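# Twist-lock photocell into receptacle, lay it sideways, release

## Task

Join the photocell to its receptacle by twisting it until it locks. Then set the assembled pair down on the bench lying on its side and release it, so it stays that way with no hand touching it.

## Robot and tools

ROBOT. There are two arms. left_arm carries a left hand and stands on the +y side. right_arm carries a right hand. Base positions in the scene frame: left_arm (+0.024, +0.321, 0) m, right_arm (+0.045, -0.266, 0) m, each turned slightly about z. The scene frame has its origin at table-top height, midway between the nominal bases, with +x out over the table and +z up. Arm names do not match image sides. A camera stand sits behind the arms, and a loose part may occasionally get nudged.

FRAMES. Hand poses, Hand targets, velocities and wrist-camera poses are reported in each arm's own base frame. The table and the fixed cameras (cam_head_left, cam_head_right, cam_high) use the scene frame. The wrist cameras are cam_left_wrist and cam_right_wrist. The hand point sits 0.05 m in front of the palm and 0.15 m out from the wrist face. Its +z runs along the straight fingers and +y points out of the palm. On the right hand +x points away from the thumb; on the left hand it points toward the thumb. Straight fingers extend 0.06-0.07 m past the point. A wrist bracket on the little-finger side can strike things. Reported positions may be off by a few cm, and at rest an arm often sags 1-3 cm (sometimes 5) below its command.

ROW LAYOUT. Every row has 28 numbers, all in [-1, 1], covering both arms even if one is idle. Numbers 1-6 are the left arm pose: dx, dy, dz, rx, ry, rz. Numbers 7-14 are the left hand: little, ring, middle, index, thumb_bend, thumb_turn, force_limit, speed. Numbers 15-20 are the right arm pose, and 21-28 are the right hand in the same order.

Pose numbers are OFFSETS, not poses. They are measured from the arm's Hand target as it stood when the action or move began, along that arm's base axes. A value of 1.0 equals 0.6 m or 180 degrees. rx, ry, rz form one rotation vector, applied about the Hand target position. Each row of an action counts from that same starting point, not from the previous row. Sending the same offset again therefore moves the arm further. Six zeros re-request the current Hand target. The controller limits commanded orientation to within 40 degrees of the measured one. If the hand settles short, send the remaining distance as an offset. To stop pressing on something, command a target back past the hand point.

Finger numbers are absolute targets: +1 open/straight, -1 curled. For thumb_turn, +1 puts the thumb beside the palm and -1 puts it opposite the fingers. force_limit runs linearly from about 0 N at -1 to 10 N at +1; the thumb motors reach 15 N. speed rises from near zero at -1 to full at +0.48 and above. With the thumb turned in front, the hand can grasp objects about 0.035-0.065 m thick, or a handle down to 0.025 m. For a soft grip, close at speed -0.94 or slower. To keep a hand unchanged, resend the last eight numbers sent to it. If none have been sent yet, send its hand_measured values followed by hand_force_limit and hand_speed. To tighten a grip, raise force_limit and send a target more closed than hand_measured.

TOOLS.
execute_actions(actions, cameras): actions is a list of actions. Each action is up to 15 rows, one per 1/30 s step; a short action repeats its last row. cameras takes names, ["all"] or []. An empty actions list returns images.
move(target, speed, blend, blocking, cameras): target is one 28-number row or a list of up to 15 rows. All offsets count from the same starting Hand targets. The arms travel straight paths that end together, taking 0.5-10 s. speed is in m/s, from 0.002 to 4.3 (default 0.25); turning is capped at twice that in rad/s. You can give one value or one per target. blend, in metres, rounds the corners between listed targets; 0 stops at each. blocking=false returns after about 0.5 s while the arms keep going. Moves do not steer around obstacles.
wait(seconds 0-10, cameras): lets time pass while commands are held.
stop(cameras): brakes a running move.
zoom_image(camera, region=[x0,y0,x1,y1]): region is in pixels, at most 504 by 504, from the newest image. Head and high images are 504x504; wrist images are 672x504.
show_instructions(): shows the reference pages.
finished_scene(scene): ends the scene; it cannot be undone.

RESULTS. Each result gives end_effector_position (m) and end_effector_quat_wxyz, Hand target, joint positions, velocities and torques, and motor temperatures. Hand readings are hand_measured, hand_stopped_by (moving, target, force, stalled, fault) and hand_load_n (N at the fingertip, positive when the finger is pushed open). A hand_load_n near 0 means the grip is lost. Moves add a "move:" line with an ending (done, off_target, moving, held, fault) and any limits: paced means the pose was clipped, held means steps were withheld. MOTOR HOT appears at 85 °C; at 100 °C that arm goes limp for 30-60 s.

AVOID. Do not drop parts or release them while they are moving. Avoid slamming into the table or fixed objects and avoid pushing hard. Keep the two arms from touching, and never close a hand on the other hand. Do not overload fingers with twisting or fast-swung loads. Nothing may fall or be left off the table. Steer paths around an arm's own base rather than close past it. Avoid long stretched-out holds that heat the motors.

Each tool is called after "Request:" as name(argument=value, ...) on one line, values as JSON.

Reference images:

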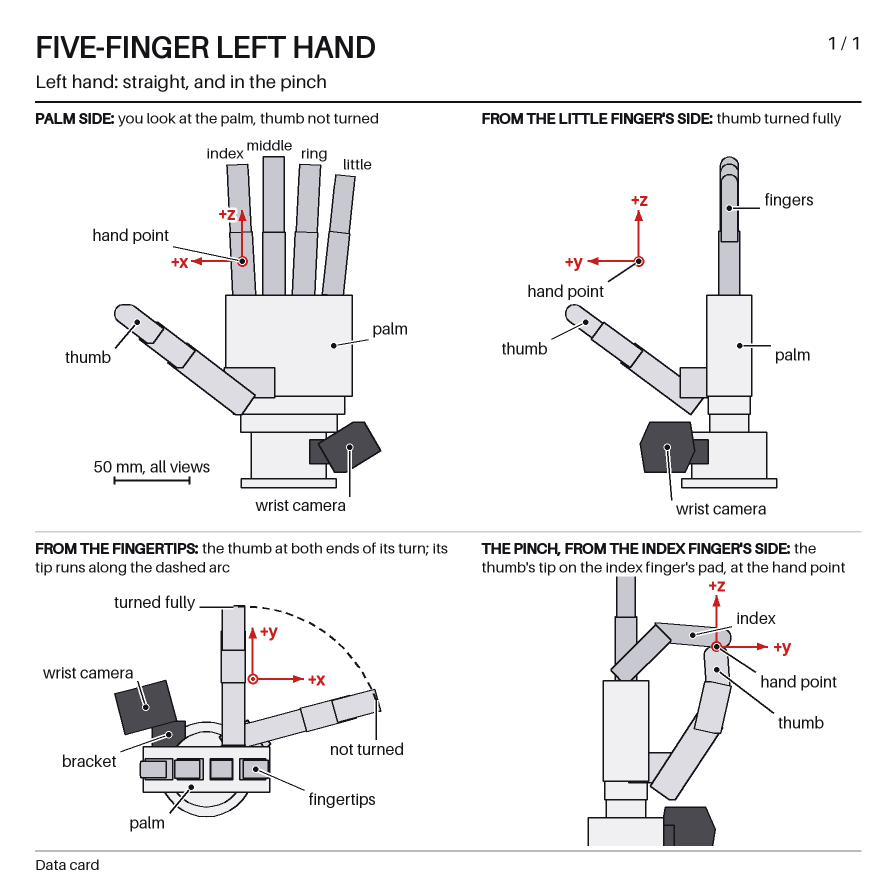

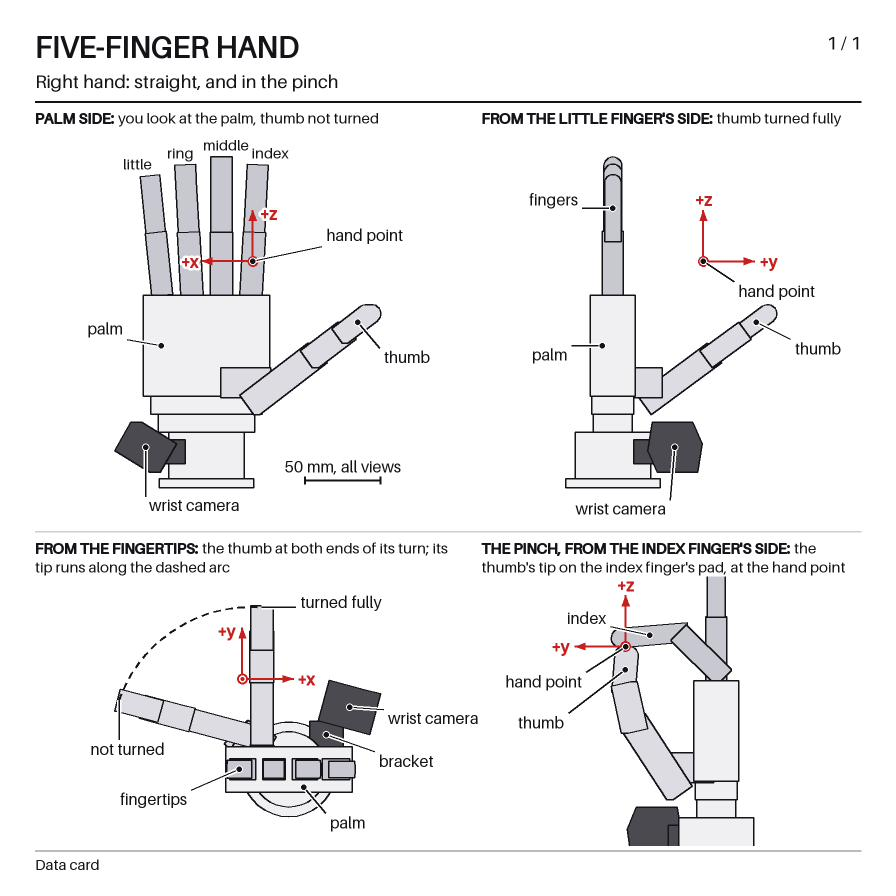

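## Session

Request:
execute_actions(actions=[])

Scene clock: 0.00 s.
left_arm: end_effector_position=(+0.1927, -0.3332, +0.1711) hand_measured=(+1.000, +1.000, +1.000, +1.000, +1.000, +1.000) hand_load_n=(+0.0, +0.0, +0.0, +0.5, +0.0, +0.0) hand_stopped_by=(target, target, target, target, target, target) hand_force_limit=0.00 hand_speed=-0.80 end_effector_quat_wxyz=(-0.010, -0.471, +0.881, -0.033) | right_arm: end_effector_position=(+0.4011, -0.2416, +0.2982) hand_measured=(+1.000, +1.000, +1.000, +1.000, +1.000, +1.000) hand_load_n=(+0.0, +0.0, +0.0, +0.0, +0.0, +0.0) hand_stopped_by=(target, target, target, target, target, target) hand_force_limit=0.00 hand_speed=-0.80 end_effector_quat_wxyz=(-0.382, +0.574, -0.405, +0.601)
Joint positions: left_arm=[-0.904 1.434 1.237 -1.312 0.032 -0.316] | right_arm=[-0.855 1.016 0.678 0.357 -0.806 -0.376]
Joint velocities: within noise
Joint torques (N m): no reading
Motor temperatures (°C): left_arm=[28 26 26 32 23 24] | right_arm=[30 34 32 35 34 31]
Heat: left arm: hottest wrist pitch 32 °C; right arm: hottest wrist pitch 35 °C.
Hand target: left_arm +0.1970, -0.3386, +0.1762; -0.009, -0.471, +0.881, -0.041 | right_arm +0.4044, -0.2455, +0.3157; -0.379, +0.572, -0.393, +0.613

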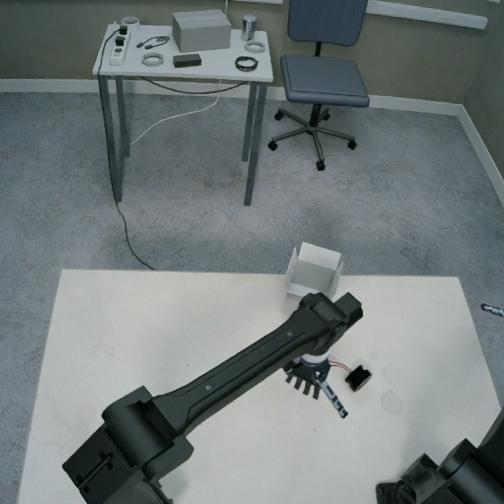

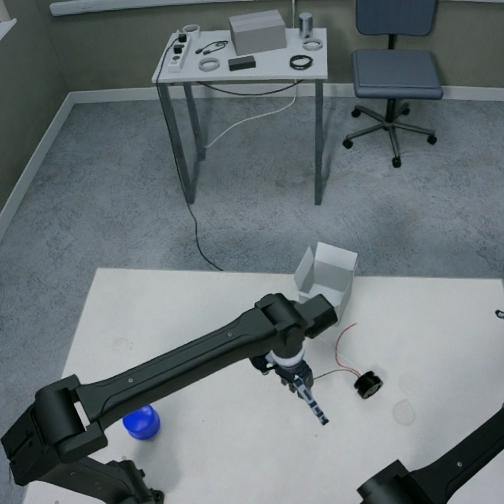

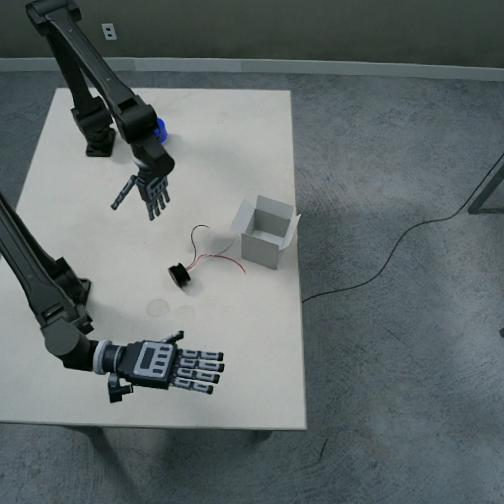

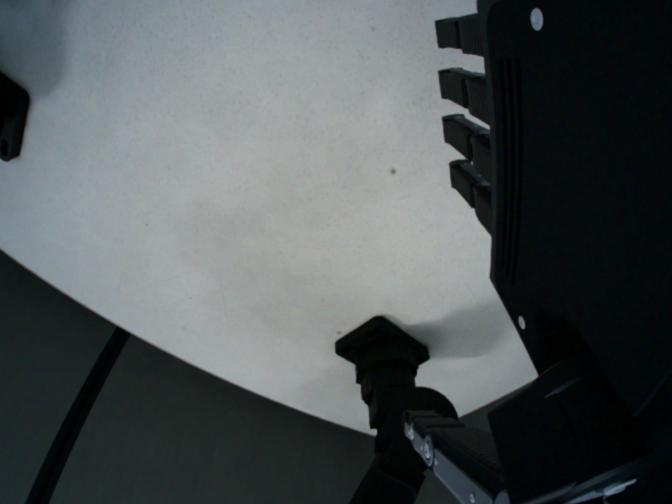

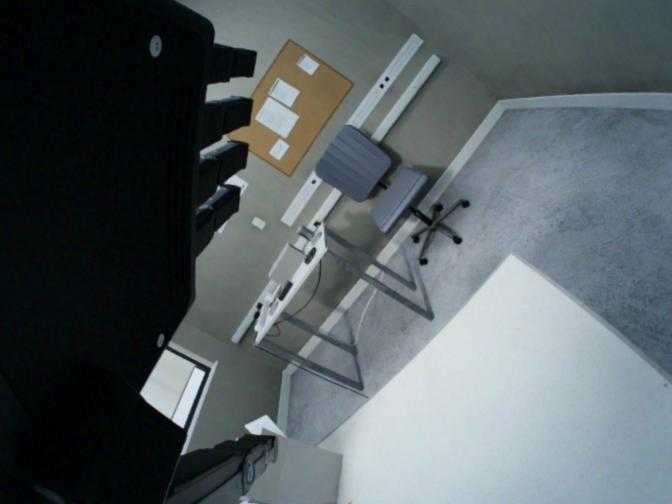

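Request:
zoom_image(camera="cam_high", region=[90, 80, 250, 200])

Request:
zoom_image(camera="cam_high", region=[140, 200, 300, 320])

Request:
zoom_image(camera="cam_head_right", region=[80, 360, 220, 480])

Request:
zoom_image(camera="cam_head_right", region=[300, 300, 440, 440])

Request:
zoom_image(camera="cam_head_left", region=[260, 230, 420, 430])

Scaled by 3.150 from the camera's 504x504 image, which has a finer 720x720 frame.

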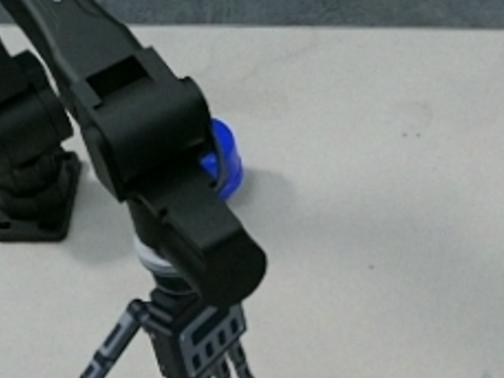

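Scaled by 3.150 from the camera's 504x504 image, which has a finer 720x720 frame.

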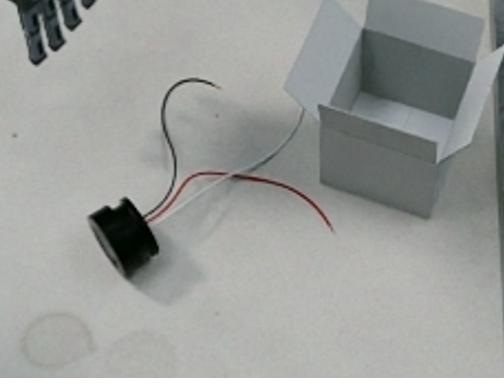

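Scaled by 3.600 from the camera's 504x504 image, which has a finer 720x720 frame.

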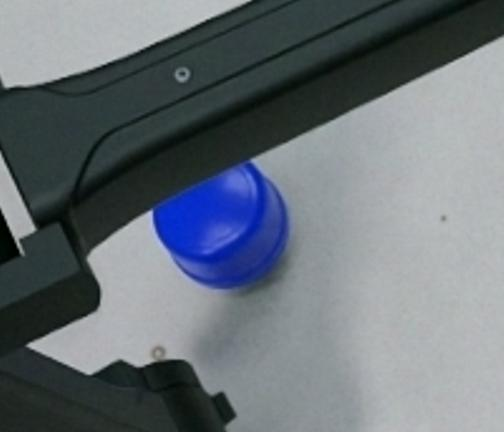

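Scaled by 3.600 from the camera's 504x504 image, which has a finer 720x720 frame.

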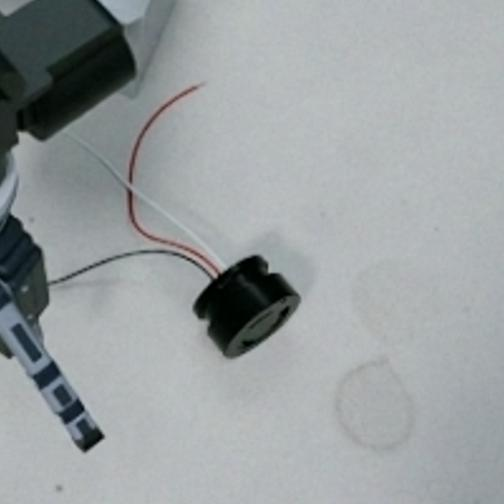

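Scaled by 2.520 from the camera's 504x504 image, which has a finer 720x720 frame.

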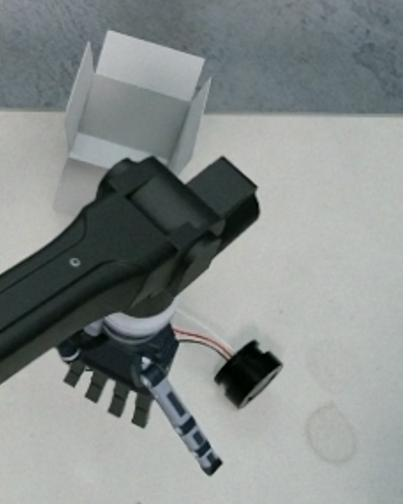

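Request:
move(target=[[0.167,0.15,0.242,0,0,0.112,1,1,1,1,1,1,0,-0.8,0,0,0,0,0,0,1,1,1,1,1,1,0,-0.8],[0.3,0.65,0.29,0,0,0.373,1,1,1,1,1,1,0,-0.8,0,0,0,0,0,0,1,1,1,1,1,1,0,-0.8]], blend=0.05, cameras=["all"])

Scene clock: 84.47 s.
left_arm: end_effector_position=(+0.3691, +0.0473, +0.3407) hand_measured=(+1.000, +1.000, +1.000, +1.000, +1.000, +1.000) hand_load_n=(+0.0, +0.0, +0.0, +0.0, +0.0, +0.0) hand_stopped_by=(target, target, target, target, target, target) hand_force_limit=0.00 hand_speed=-0.80 end_effector_quat_wxyz=(-0.029, +0.880, -0.471, +0.058) | right_arm: end_effector_position=(+0.4011, -0.2416, +0.2982) hand_measured=(+1.000, +1.000, +1.000, +1.000, +1.000, +1.000) hand_load_n=(+0.0, +0.0, +0.0, +0.0, +0.0, -0.5) hand_stopped_by=(target, target, target, target, target, target) hand_force_limit=0.00 hand_speed=-0.80 end_effector_quat_wxyz=(-0.382, +0.574, -0.405, +0.601)
Joint positions: left_arm=[0.278 1.37 1.623 -1.7 0.038 -0.311] | right_arm=[-0.855 1.016 0.678 0.357 -0.806 -0.376]
Joint torques (N m): left_arm=[-0.67 -11.87 10.35 0.53 0.26 0.16] | right_arm=[0.97 -7.41 9.78 2.22 0.01 -0.04]
Motor temperatures (°C): left_arm=[27 28 32 30 23 24] | right_arm=[29 33 39 34 32 28]
Heat: left arm: hottest elbow 32 °C; right arm: hottest elbow 39 °C.
Hand target: left_arm +0.3770, +0.0513, +0.3502; -0.015, +0.880, -0.474, +0.039 | right_arm +0.4044, -0.2455, +0.3157; -0.379, +0.572, -0.393, +0.613
Off the commanded pose: left_arm 0.013 m, 3 deg | right_arm 0.018 m, 2 deg.
joint sent to its limit (left arm) — joint 4 (wrist pitch), lower limit. The joint targets are off in orientation, not in position.
move: off_target (left_arm, right_arm)
camera_calibration:
cam_left_wrist: T_world_to_cam=[[0.939276, 0.334917, 0.0747736, -0.38632], [0.230157, -0.776449, 0.586647, -0.249618], [0.254536, -0.533814, -0.806384, 0.31855], [0, 0, 0, 1]] pos_world=[0.33923, 0.105616, 0.432198]

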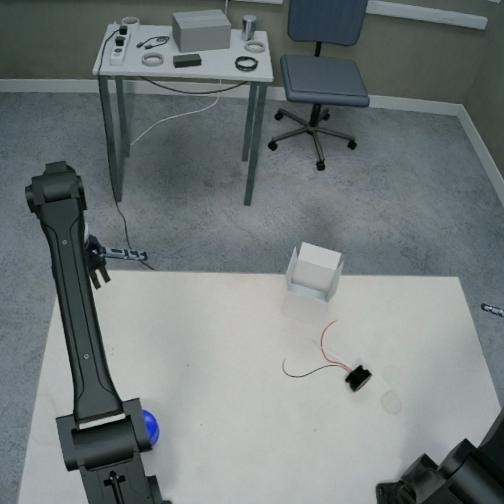

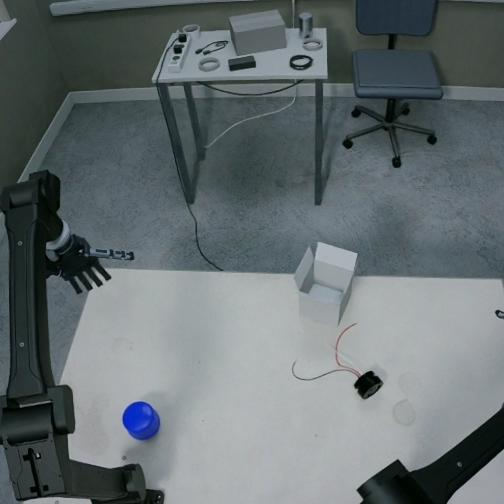

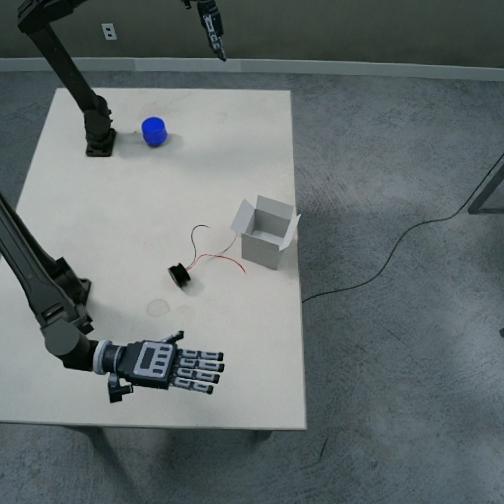

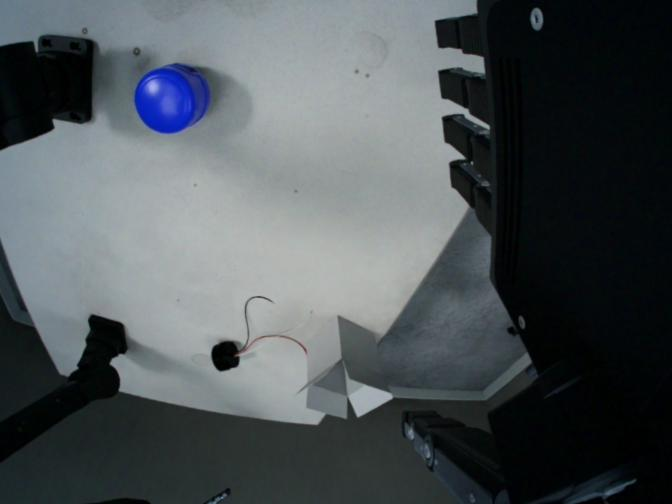

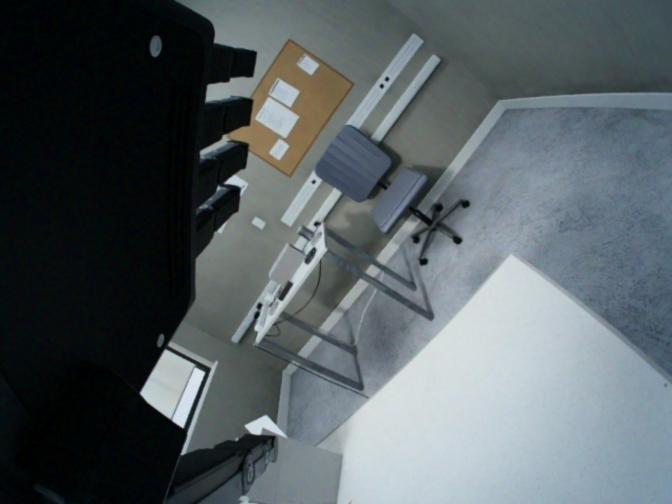

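Request:
zoom_image(camera="cam_left_wrist", region=[110, 40, 250, 150])

Request:
zoom_image(camera="cam_head_right", region=[100, 380, 180, 460])

Request:
zoom_image(camera="cam_high", region=[120, 90, 200, 170])

Request:
zoom_image(camera="cam_head_left", region=[320, 340, 400, 420])

Request:
zoom_image(camera="cam_high", region=[140, 235, 220, 315])

Request:
zoom_image(camera="cam_head_right", region=[330, 345, 410, 425])

Scaled by 3.600 from the camera's 672x504 image, which has a finer 960x720 frame.

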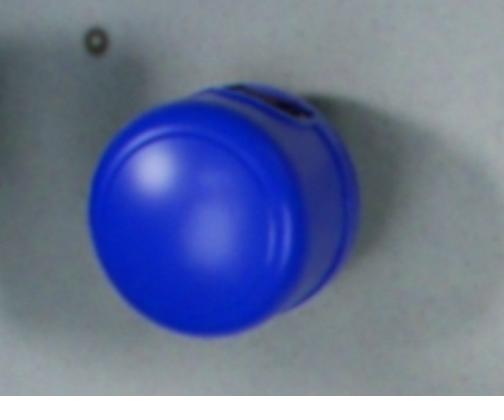

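Scaled by 6.300 from the camera's 504x504 image, which has a finer 720x720 frame.

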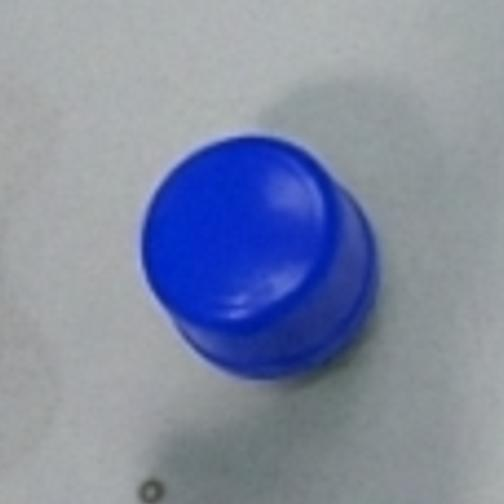

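Scaled by 6.300 from the camera's 504x504 image, which has a finer 720x720 frame.

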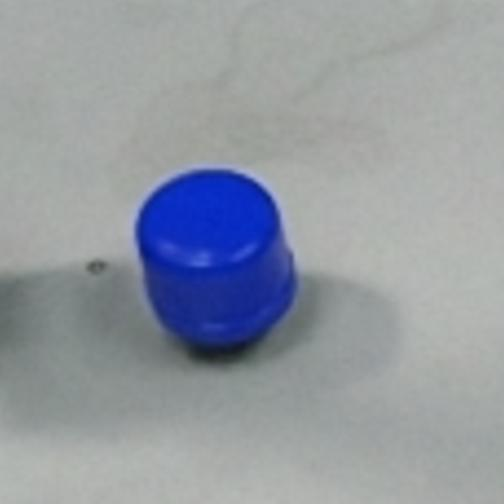

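Scaled by 6.300 from the camera's 504x504 image, which has a finer 720x720 frame.

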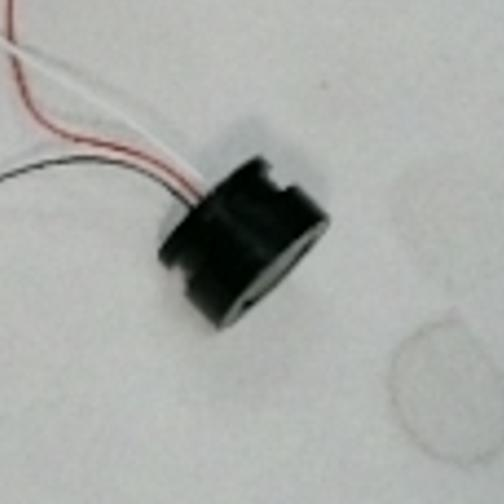

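Scaled by 6.300 from the camera's 504x504 image, which has a finer 720x720 frame.

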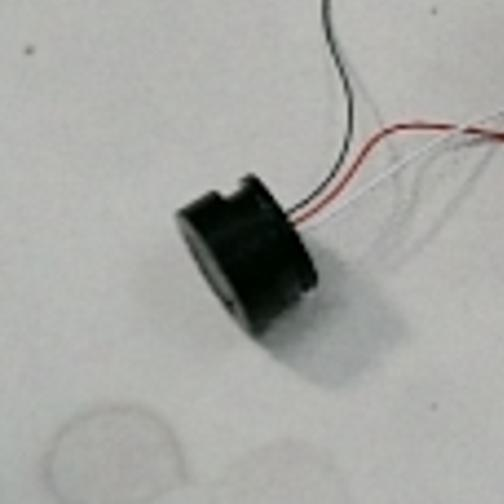

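Scaled by 6.300 from the camera's 504x504 image, which has a finer 720x720 frame.

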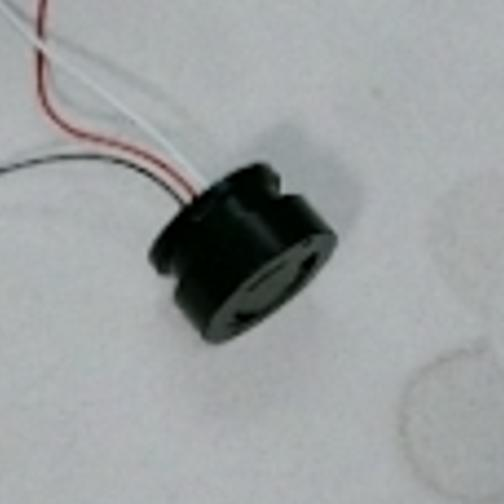

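Request:
move(target=[[0,0,0,0,0,0,1,1,1,1,1,1,0,-0.8,-0.04,0.743,0.0,-0.16,-0.113,0.19,1,1,1,1,1,-1,0,0]], speed=0.35)

Scene clock: 383.10 s.
left_arm: end_effector_position=(+0.3691, +0.0473, +0.3407) hand_measured=(+1.000, +1.000, +1.000, +1.000, +1.000, +1.000) hand_load_n=(-0.5, +0.0, +0.0, +0.0, +0.0, +0.0) hand_stopped_by=(target, target, target, target, target, target) hand_force_limit=0.00 hand_speed=-0.80 end_effector_quat_wxyz=(-0.029, +0.880, -0.471, +0.058) | right_arm: end_effector_position=(+0.3740, +0.1938, +0.2877) hand_measured=(+1.000, +1.000, +1.000, +1.000, +1.000, -1.000) hand_load_n=(+0.0, +0.0, +0.0, +0.0, +0.0, +0.0) hand_stopped_by=(target, target, target, target, target, target) hand_force_limit=0.00 hand_speed=0.00 end_effector_quat_wxyz=(-0.443, +0.640, +0.016, +0.627)
Joint positions: left_arm=[0.278 1.37 1.623 -1.7 0.038 -0.311] | right_arm=[0.479 0.74 0.37 0.552 -0.158 -0.95]
Joint torques (N m): left_arm=[-0.5 -11.87 10.45 0.53 0.25 0.16] | right_arm=[2.26 -2.84 10.91 2.99 0.16 -0.17]
Motor temperatures (°C): left_arm=[26 29 39 27 23 24] | right_arm=[27 31 42 31 27 24]
Heat: left arm: hottest elbow 39 °C; right arm: hottest elbow 42 °C.
Hand target: left_arm +0.3770, +0.0513, +0.3502; -0.015, +0.880, -0.474, +0.039 | right_arm +0.3804, +0.2004, +0.3159; -0.450, +0.620, +0.023, +0.642
Off the commanded pose: left_arm 0.013 m, 3 deg | right_arm 0.029 m, 3 deg.
joint sent to its limit (left arm) — joint 4 (wrist pitch), lower limit. The joint targets are off in orientation, not in position.
move: off_target (left_arm, right_arm)

Request:
move(target=[[0,0,0,0,0,0,1,1,1,1,1,1,0,-0.8,-0.444,0.458,-0.127,-0.163,-0.114,0.188,1,1,1,1,1,-1,0,0]], speed=0.3, cameras=["all"])

Scene clock: 395.60 s.
left_arm: end_effector_position=(+0.3691, +0.0473, +0.3407) hand_measured=(+1.000, +1.000, +1.000, +1.000, +1.000, +1.000) hand_load_n=(+0.0, +0.0, +0.0, +0.0, +0.0, +0.0) hand_stopped_by=(target, target, target, target, target, target) hand_force_limit=0.00 hand_speed=-0.80 end_effector_quat_wxyz=(-0.029, +0.880, -0.471, +0.058) | right_arm: end_effector_position=(+0.1142, +0.4571, +0.2108) hand_measured=(+1.000, +1.000, +1.000, +1.000, +1.000, -1.000) hand_load_n=(+0.0, +0.0, +0.0, +0.0, +0.0, +0.5) hand_stopped_by=(target, target, target, target, target, target) hand_force_limit=0.00 hand_speed=0.00 end_effector_quat_wxyz=(-0.420, +0.574, +0.449, +0.541)
Joint positions: left_arm=[0.278 1.37 1.623 -1.7 0.038 -0.311] | right_arm=[1.541 1.117 0.428 0.625 0.217 -1.561]
Joint torques (N m): left_arm=[-0.62 -11.81 10.5 0.51 0.26 0.16] | right_arm=[1.67 -6.07 10.51 2.97 0.12 -0.12]
Heat: left arm: hottest elbow 39 °C; right arm: hottest elbow 43 °C.
Hand target: left_arm +0.3770, +0.0513, +0.3502; -0.015, +0.880, -0.474, +0.039 | right_arm +0.1141, +0.4751, +0.2396; -0.435, +0.558, +0.435, +0.557
Off the commanded pose: left_arm 0.013 m, 3 deg | right_arm 0.034 m, 3 deg.
joint sent to its limit (left arm) — joint 4 (wrist pitch), lower limit. The joint targets are off in orientation, not in position.
move: off_target (left_arm, right_arm)
camera_calibration:
cam_left_wrist: T_world_to_cam=[[0.939276, 0.334917, 0.0747736, -0.38632], [0.230157, -0.776449, 0.586647, -0.249618], [0.254536, -0.533814, -0.806384, 0.31855], [0, 0, 0, 1]] pos_world=[0.33923, 0.105616, 0.432198]
cam_right_wrist: T_world_to_cam=[[0.946007, -0.228551, 0.229858, -0.0518366], [0.0656985, -0.559209, -0.826419, 0.429492], [0.317418, 0.7969, -0.514, -0.179321], [0, 0, 0, 1]] pos_world=[0.0777406, 0.371229, 0.274684]

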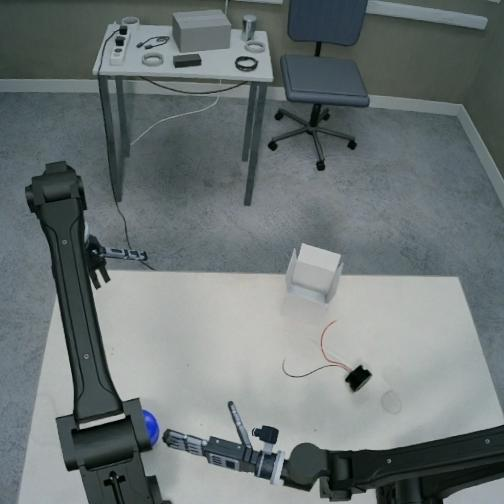

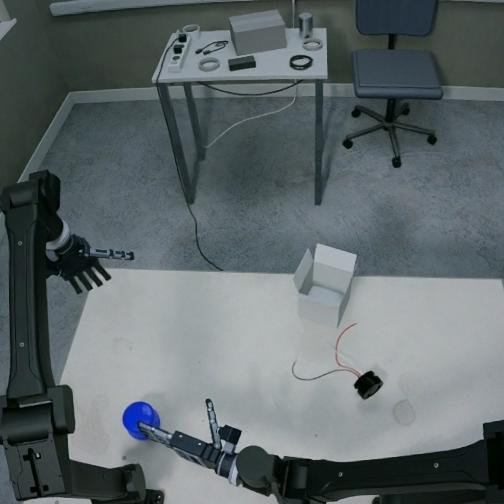

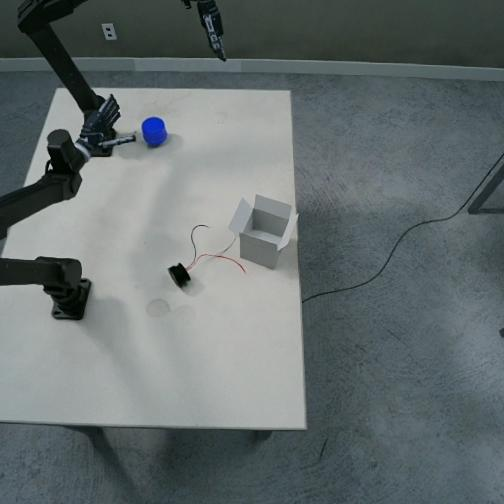

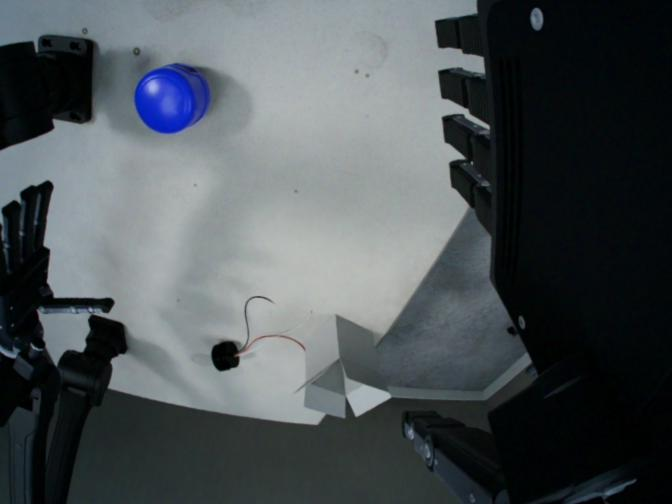

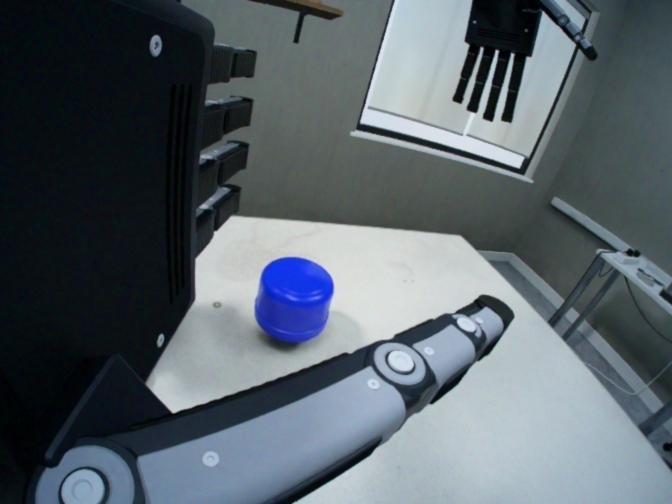

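Request:
zoom_image(camera="cam_right_wrist", region=[220, 230, 360, 360])

Request:
zoom_image(camera="cam_high", region=[60, 80, 200, 200])

Scaled by 3.600 from the camera's 672x504 image, which has a finer 960x720 frame.

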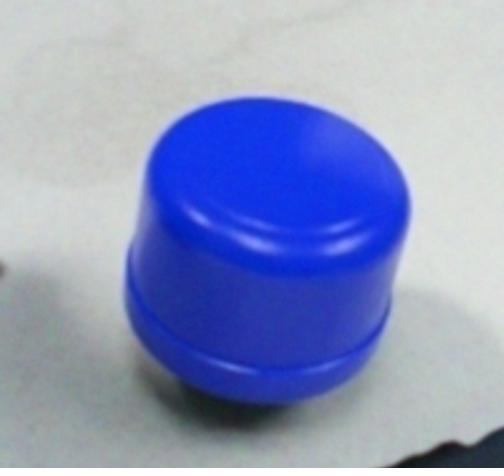

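Scaled by 3.600 from the camera's 504x504 image, which has a finer 720x720 frame.

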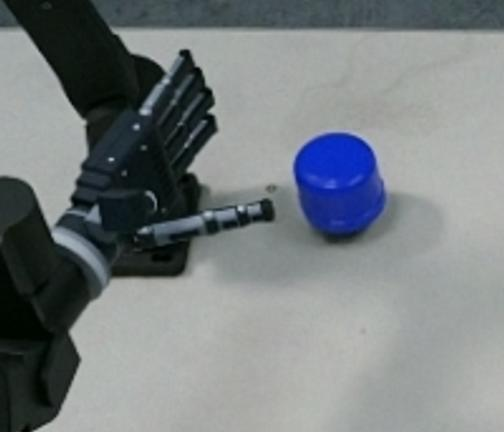

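Request:
move(target=[[0,0,0,0,0,0,1,1,1,1,1,1,0,-0.8,-0.003,0.04,-0.233,0,0,0,1,1,1,1,1,-1,0,0]], speed=0.2, cameras=["all"])

Scene clock: 443.23 s.
left_arm: end_effector_position=(+0.3691, +0.0473, +0.3407) hand_measured=(+1.000, +1.000, +1.000, +1.000, +1.000, +1.000) hand_load_n=(+0.0, +0.0, -0.5, +0.0, +0.0, +0.0) hand_stopped_by=(target, target, target, target, target, target) hand_force_limit=0.00 hand_speed=-0.80 end_effector_quat_wxyz=(-0.029, +0.880, -0.471, +0.058) | right_arm: end_effector_position=(+0.1158, +0.4936, +0.0956) hand_measured=(+1.000, +1.000, +1.000, +1.000, +1.000, -1.000) hand_load_n=(+0.0, +0.0, +0.0, +0.0, +0.0, +0.5) hand_stopped_by=(target, target, target, target, target, target) hand_force_limit=0.00 hand_speed=0.00 end_effector_quat_wxyz=(-0.430, +0.565, +0.437, +0.552)
Joint positions: left_arm=[0.278 1.37 1.623 -1.7 0.038 -0.311] | right_arm=[1.542 1.693 0.419 1.252 0.222 -1.562]
Joint torques (N m): left_arm=[-0.67 -11.81 10.51 0.51 0.26 0.16] | right_arm=[2.02 -10.4 4.15 2.97 0.16 -0.18]
Motor temperatures (°C): left_arm=[26 29 40 26 23 24] | right_arm=[27 31 47 31 26 24]
Heat: left arm: hottest elbow 40 °C; right arm: hottest elbow 47 °C.
Hand target: left_arm +0.3770, +0.0513, +0.3502; -0.015, +0.880, -0.474, +0.039 | right_arm +0.1122, +0.4992, +0.0999; -0.435, +0.558, +0.436, +0.557
Off the commanded pose: left_arm 0.013 m, 3 deg | right_arm 0.008 m, 1 deg.
joint sent to its limit (left arm) — joint 4 (wrist pitch), lower limit. The joint targets are off in orientation, not in position.
move: off_target (left_arm)
camera_calibration:
cam_left_wrist: T_world_to_cam=[[0.939276, 0.334917, 0.0747736, -0.38632], [0.230157, -0.776449, 0.586647, -0.249618], [0.254536, -0.533814, -0.806384, 0.31855], [0, 0, 0, 1]] pos_world=[0.33923, 0.105616, 0.432198]
cam_right_wrist: T_world_to_cam=[[0.944553, -0.241578, 0.222394, -0.0112118], [0.0652066, -0.525803, -0.848103, 0.340322], [0.321819, 0.815581, -0.480896, -0.281063], [0, 0, 0, 1]] pos_world=[0.0788501, 0.405463, 0.15596]

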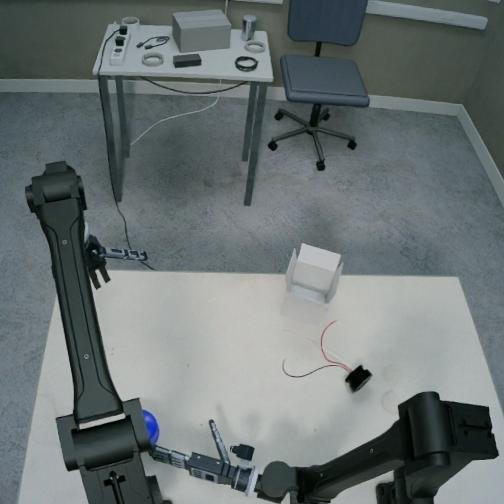

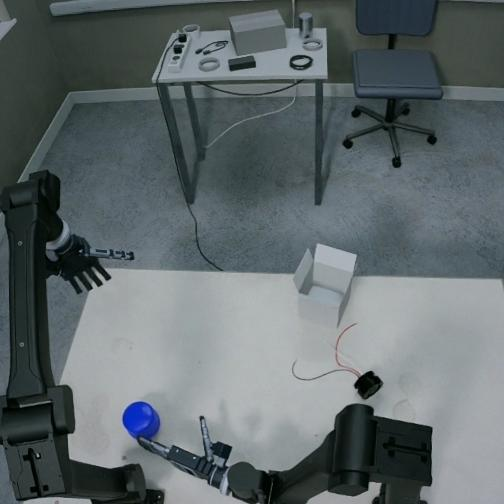

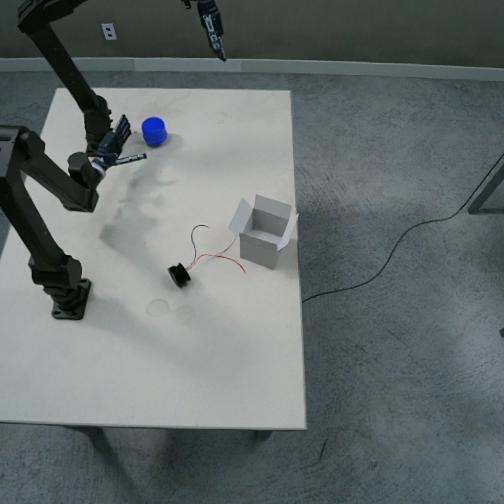

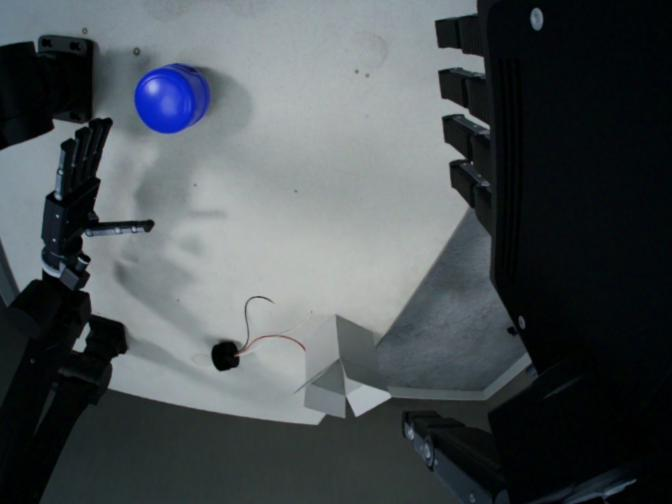

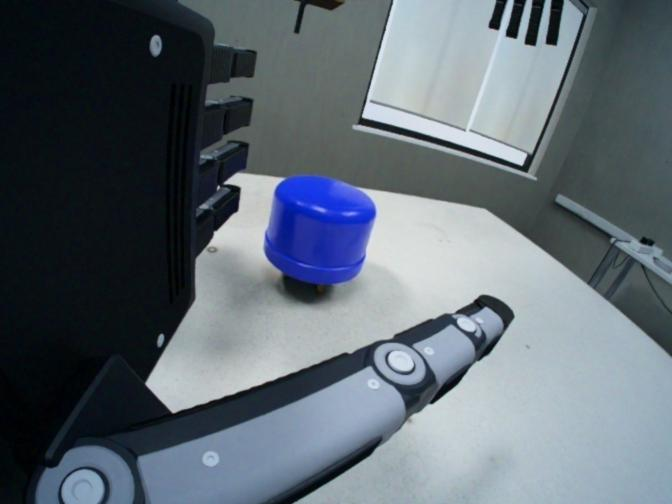

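Request:
zoom_image(camera="cam_right_wrist", region=[250, 160, 390, 310])

Scaled by 3.360 from the camera's 672x504 image, which has a finer 960x720 frame.

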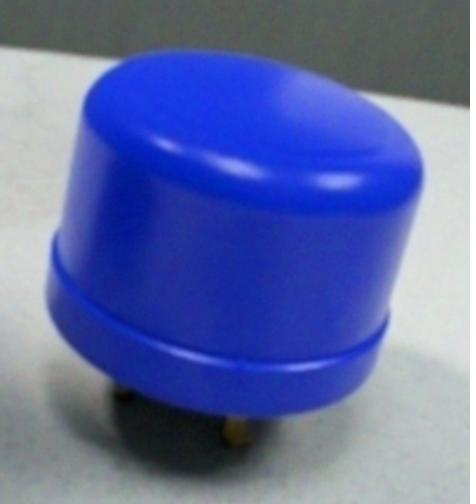

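Request:
move(target=[[0,0,0,0,0,0,1,1,1,1,1,1,0,-0.8,-0.004,0.0,-0.08,0,0,0,1,1,1,1,1,-1,0,0]], speed=0.1)

Scene clock: 478.43 s.
left_arm: end_effector_position=(+0.3691, +0.0473, +0.3407) hand_measured=(+1.000, +1.000, +1.000, +1.000, +1.000, +1.000) hand_load_n=(+0.0, +0.0, +0.0, +0.0, -0.5, +0.0) hand_stopped_by=(target, target, target, target, target, target) hand_force_limit=0.00 hand_speed=-0.80 end_effector_quat_wxyz=(-0.029, +0.880, -0.471, +0.058) | right_arm: end_effector_position=(+0.1135, +0.4907, +0.0457) hand_measured=(+1.000, +1.000, +1.000, +1.000, +1.000, -1.000) hand_load_n=(+0.0, +0.5, +0.0, +0.0, +0.0, +0.5) hand_stopped_by=(target, target, target, target, target, target) hand_force_limit=0.00 hand_speed=0.00 end_effector_quat_wxyz=(-0.427, +0.567, +0.440, +0.550)
Joint positions: left_arm=[0.278 1.37 1.623 -1.7 0.038 -0.311] | right_arm=[1.549 1.907 0.424 1.452 0.229 -1.562]
Joint torques (N m): left_arm=[-0.56 -11.87 10.5 0.51 0.26 0.16] | right_arm=[2.02 -11.69 3.23 3.02 0.16 -0.19]
Motor temperatures (°C): left_arm=[26 29 40 26 23 24] | right_arm=[27 31 40 31 26 24]
Heat: left arm: hottest elbow 40 °C; right arm: hottest elbow 40 °C.
Hand target: left_arm +0.3770, +0.0513, +0.3502; -0.015, +0.880, -0.474, +0.039 | right_arm +0.1099, +0.4992, +0.0520; -0.435, +0.558, +0.435, +0.557
Off the commanded pose: left_arm 0.013 m, 3 deg | right_arm 0.011 m, 2 deg.
joint sent to its limit (left arm) — joint 4 (wrist pitch), lower limit. The joint targets are off in orientation, not in position.
move: off_target (left_arm, right_arm)

Request:
move(target=[[0,0,0,0,0,0,1,1,1,1,1,1,0,-0.8,0.028,0.1,0.003,0,0,0,1,1,1,1,1,-1,0,0]], speed=0.12, cameras=["cam_right_wrist", "cam_high", "cam_left_wrist", "cam_head_left"])

Scene clock: 486.27 s.
left_arm: end_effector_position=(+0.3691, +0.0473, +0.3407) hand_measured=(+1.000, +1.000, +1.000, +1.000, +1.000, +1.000) hand_load_n=(+0.0, +0.0, +0.0, +0.0, +0.0, +0.0) hand_stopped_by=(target, target, target, target, target, target) hand_force_limit=0.00 hand_speed=-0.80 end_effector_quat_wxyz=(-0.029, +0.880, -0.471, +0.058) | right_arm: end_effector_position=(+0.1222, +0.5507, +0.0533) hand_measured=(+1.000, +1.000, +1.000, +1.000, +1.000, -1.000) hand_load_n=(+0.0, +0.0, +0.0, +0.0, +0.0, +0.5) hand_stopped_by=(target, target, target, target, target, target) hand_force_limit=0.00 hand_speed=0.00 end_effector_quat_wxyz=(-0.437, +0.560, +0.436, +0.553)
Joint positions: left_arm=[0.278 1.37 1.623 -1.7 0.038 -0.311] | right_arm=[1.525 1.938 0.583 1.348 0.195 -1.562]
Joint torques (N m): left_arm=[-0.56 -11.81 10.52 0.5 0.26 0.15] | right_arm=[0.56 -13.27 4.55 1.98 -0.14 -0.18]
Heat: left arm: hottest elbow 40 °C; right arm: hottest elbow 39 °C.
Hand target: left_arm +0.3770, +0.0513, +0.3502; -0.015, +0.880, -0.474, +0.039 | right_arm +0.1266, +0.5592, +0.0536; -0.435, +0.558, +0.436, +0.557
Off the commanded pose: left_arm 0.013 m, 3 deg | right_arm 0.010 m, 1 deg.
joint sent to its limit (left arm) — joint 4 (wrist pitch), lower limit. The joint targets are off in orientation, not in position.
move: off_target (left_arm)
camera_calibration:
cam_left_wrist: T_world_to_cam=[[0.939276, 0.334917, 0.0747736, -0.38632], [0.230157, -0.776449, 0.586647, -0.249618], [0.254536, -0.533814, -0.806384, 0.31855], [0, 0, 0, 1]] pos_world=[0.33923, 0.105616, 0.432198]
cam_right_wrist: T_world_to_cam=[[0.946798, -0.235641, 0.219193, 0.00262876], [0.0708197, -0.511843, -0.856155, 0.326147], [0.313938, 0.826129, -0.467924, -0.355543], [0, 0, 0, 1]] pos_world=[0.086032, 0.46128, 0.112289]
Images, in order (width x height): cam_head_left 504x504, cam_high 504x504, cam_left_wrist 672x504, cam_right_wrist 672x504.

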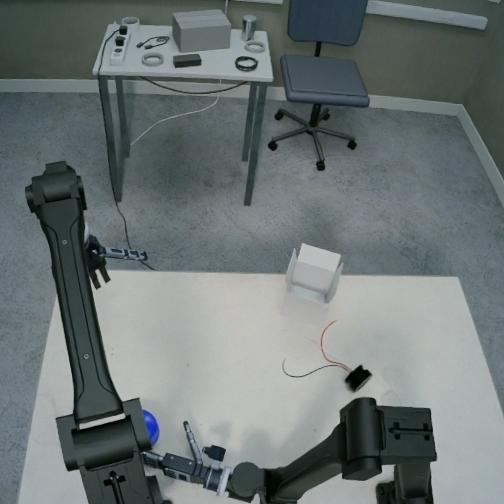

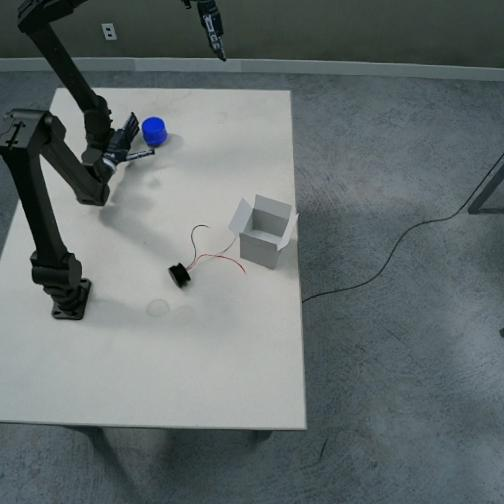

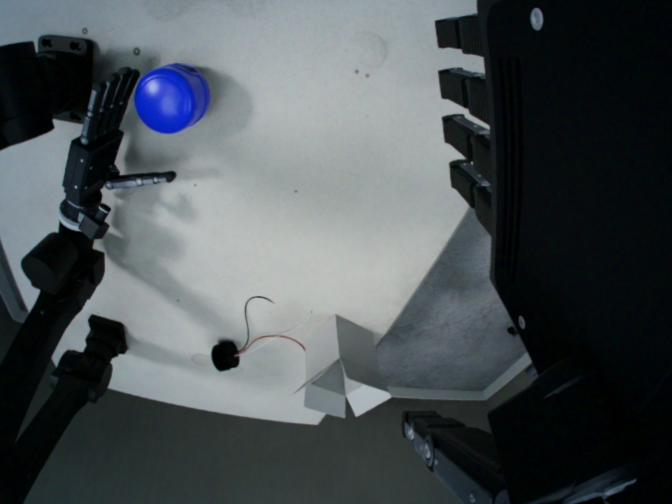

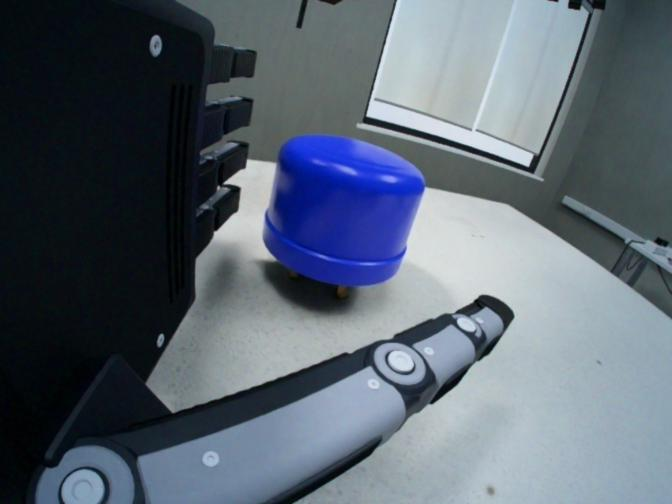

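Request:
move(target=[[0,0,0,0,0,0,1,1,1,1,1,1,0,-0.8,0.023,0.088,-0.0133,0,0,0,1,1,1,1,1,-1,0,0]], speed=0.06, cameras=["cam_right_wrist", "cam_high", "cam_left_wrist"])

Scene clock: 502.13 s.
left_arm: end_effector_position=(+0.3691, +0.0473, +0.3407) hand_measured=(+1.000, +1.000, +1.000, +1.000, +1.000, +1.000) hand_load_n=(+0.0, +0.0, +0.0, +0.0, +0.0, +0.0) hand_stopped_by=(target, target, target, target, target, target) hand_force_limit=0.00 hand_speed=-0.80 end_effector_quat_wxyz=(-0.029, +0.880, -0.471, +0.058) | right_arm: end_effector_position=(+0.1343, +0.6025, +0.0443) hand_measured=(+1.000, +1.000, +1.000, +1.000, +1.000, -1.000) hand_load_n=(+0.0, +0.0, +0.0, +0.0, +0.0, +0.0) hand_stopped_by=(target, target, target, target, target, target) hand_force_limit=0.00 hand_speed=0.00 end_effector_quat_wxyz=(-0.436, +0.560, +0.437, +0.552)
Joint positions: left_arm=[0.278 1.37 1.623 -1.7 0.038 -0.311] | right_arm=[1.502 2.012 0.734 1.268 0.17 -1.562]
Joint torques (N m): left_arm=[-0.5 -11.81 10.48 0.5 0.26 0.16] | right_arm=[0.15 -14.92 5.39 2.04 -0.12 -0.19]
Heat: left arm: hottest elbow 40 °C; right arm: hottest elbow 38 °C.
Hand target: left_arm +0.3770, +0.0513, +0.3502; -0.015, +0.880, -0.474, +0.039 | right_arm +0.1404, +0.6119, +0.0456; -0.435, +0.558, +0.436, +0.557
Off the commanded pose: left_arm 0.013 m, 3 deg | right_arm 0.011 m, 1 deg.
joint sent to its limit (left arm) — joint 4 (wrist pitch), lower limit. The joint targets are off in orientation, not in position.
move: off_target (left_arm, right_arm)
camera_calibration:
cam_left_wrist: T_world_to_cam=[[0.939276, 0.334917, 0.0747736, -0.38632], [0.230157, -0.776449, 0.586647, -0.249618], [0.254536, -0.533814, -0.806384, 0.31855], [0, 0, 0, 1]] pos_world=[0.33923, 0.105616, 0.432198]
cam_right_wrist: T_world_to_cam=[[0.947254, -0.233461, 0.219557, 0.00392229], [0.0713346, -0.514302, -0.854637, 0.345441], [0.312443, 0.825221, -0.470521, -0.405469], [0, 0, 0, 1]] pos_world=[0.0983287, 0.513178, 0.103583]
Images, in order (width x height): cam_high 504x504, cam_left_wrist 672x504, cam_right_wrist 672x504.

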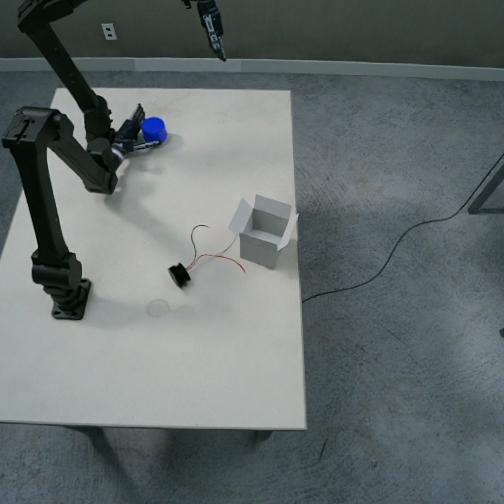

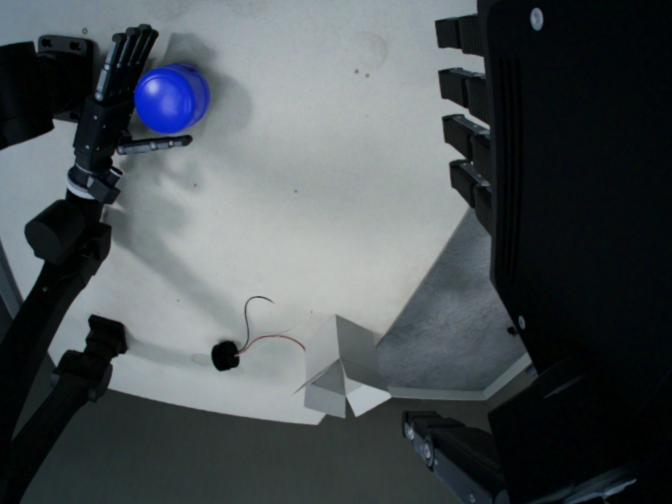

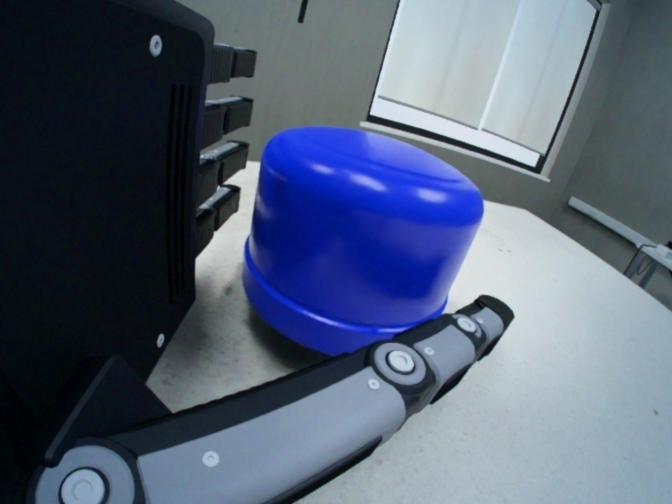

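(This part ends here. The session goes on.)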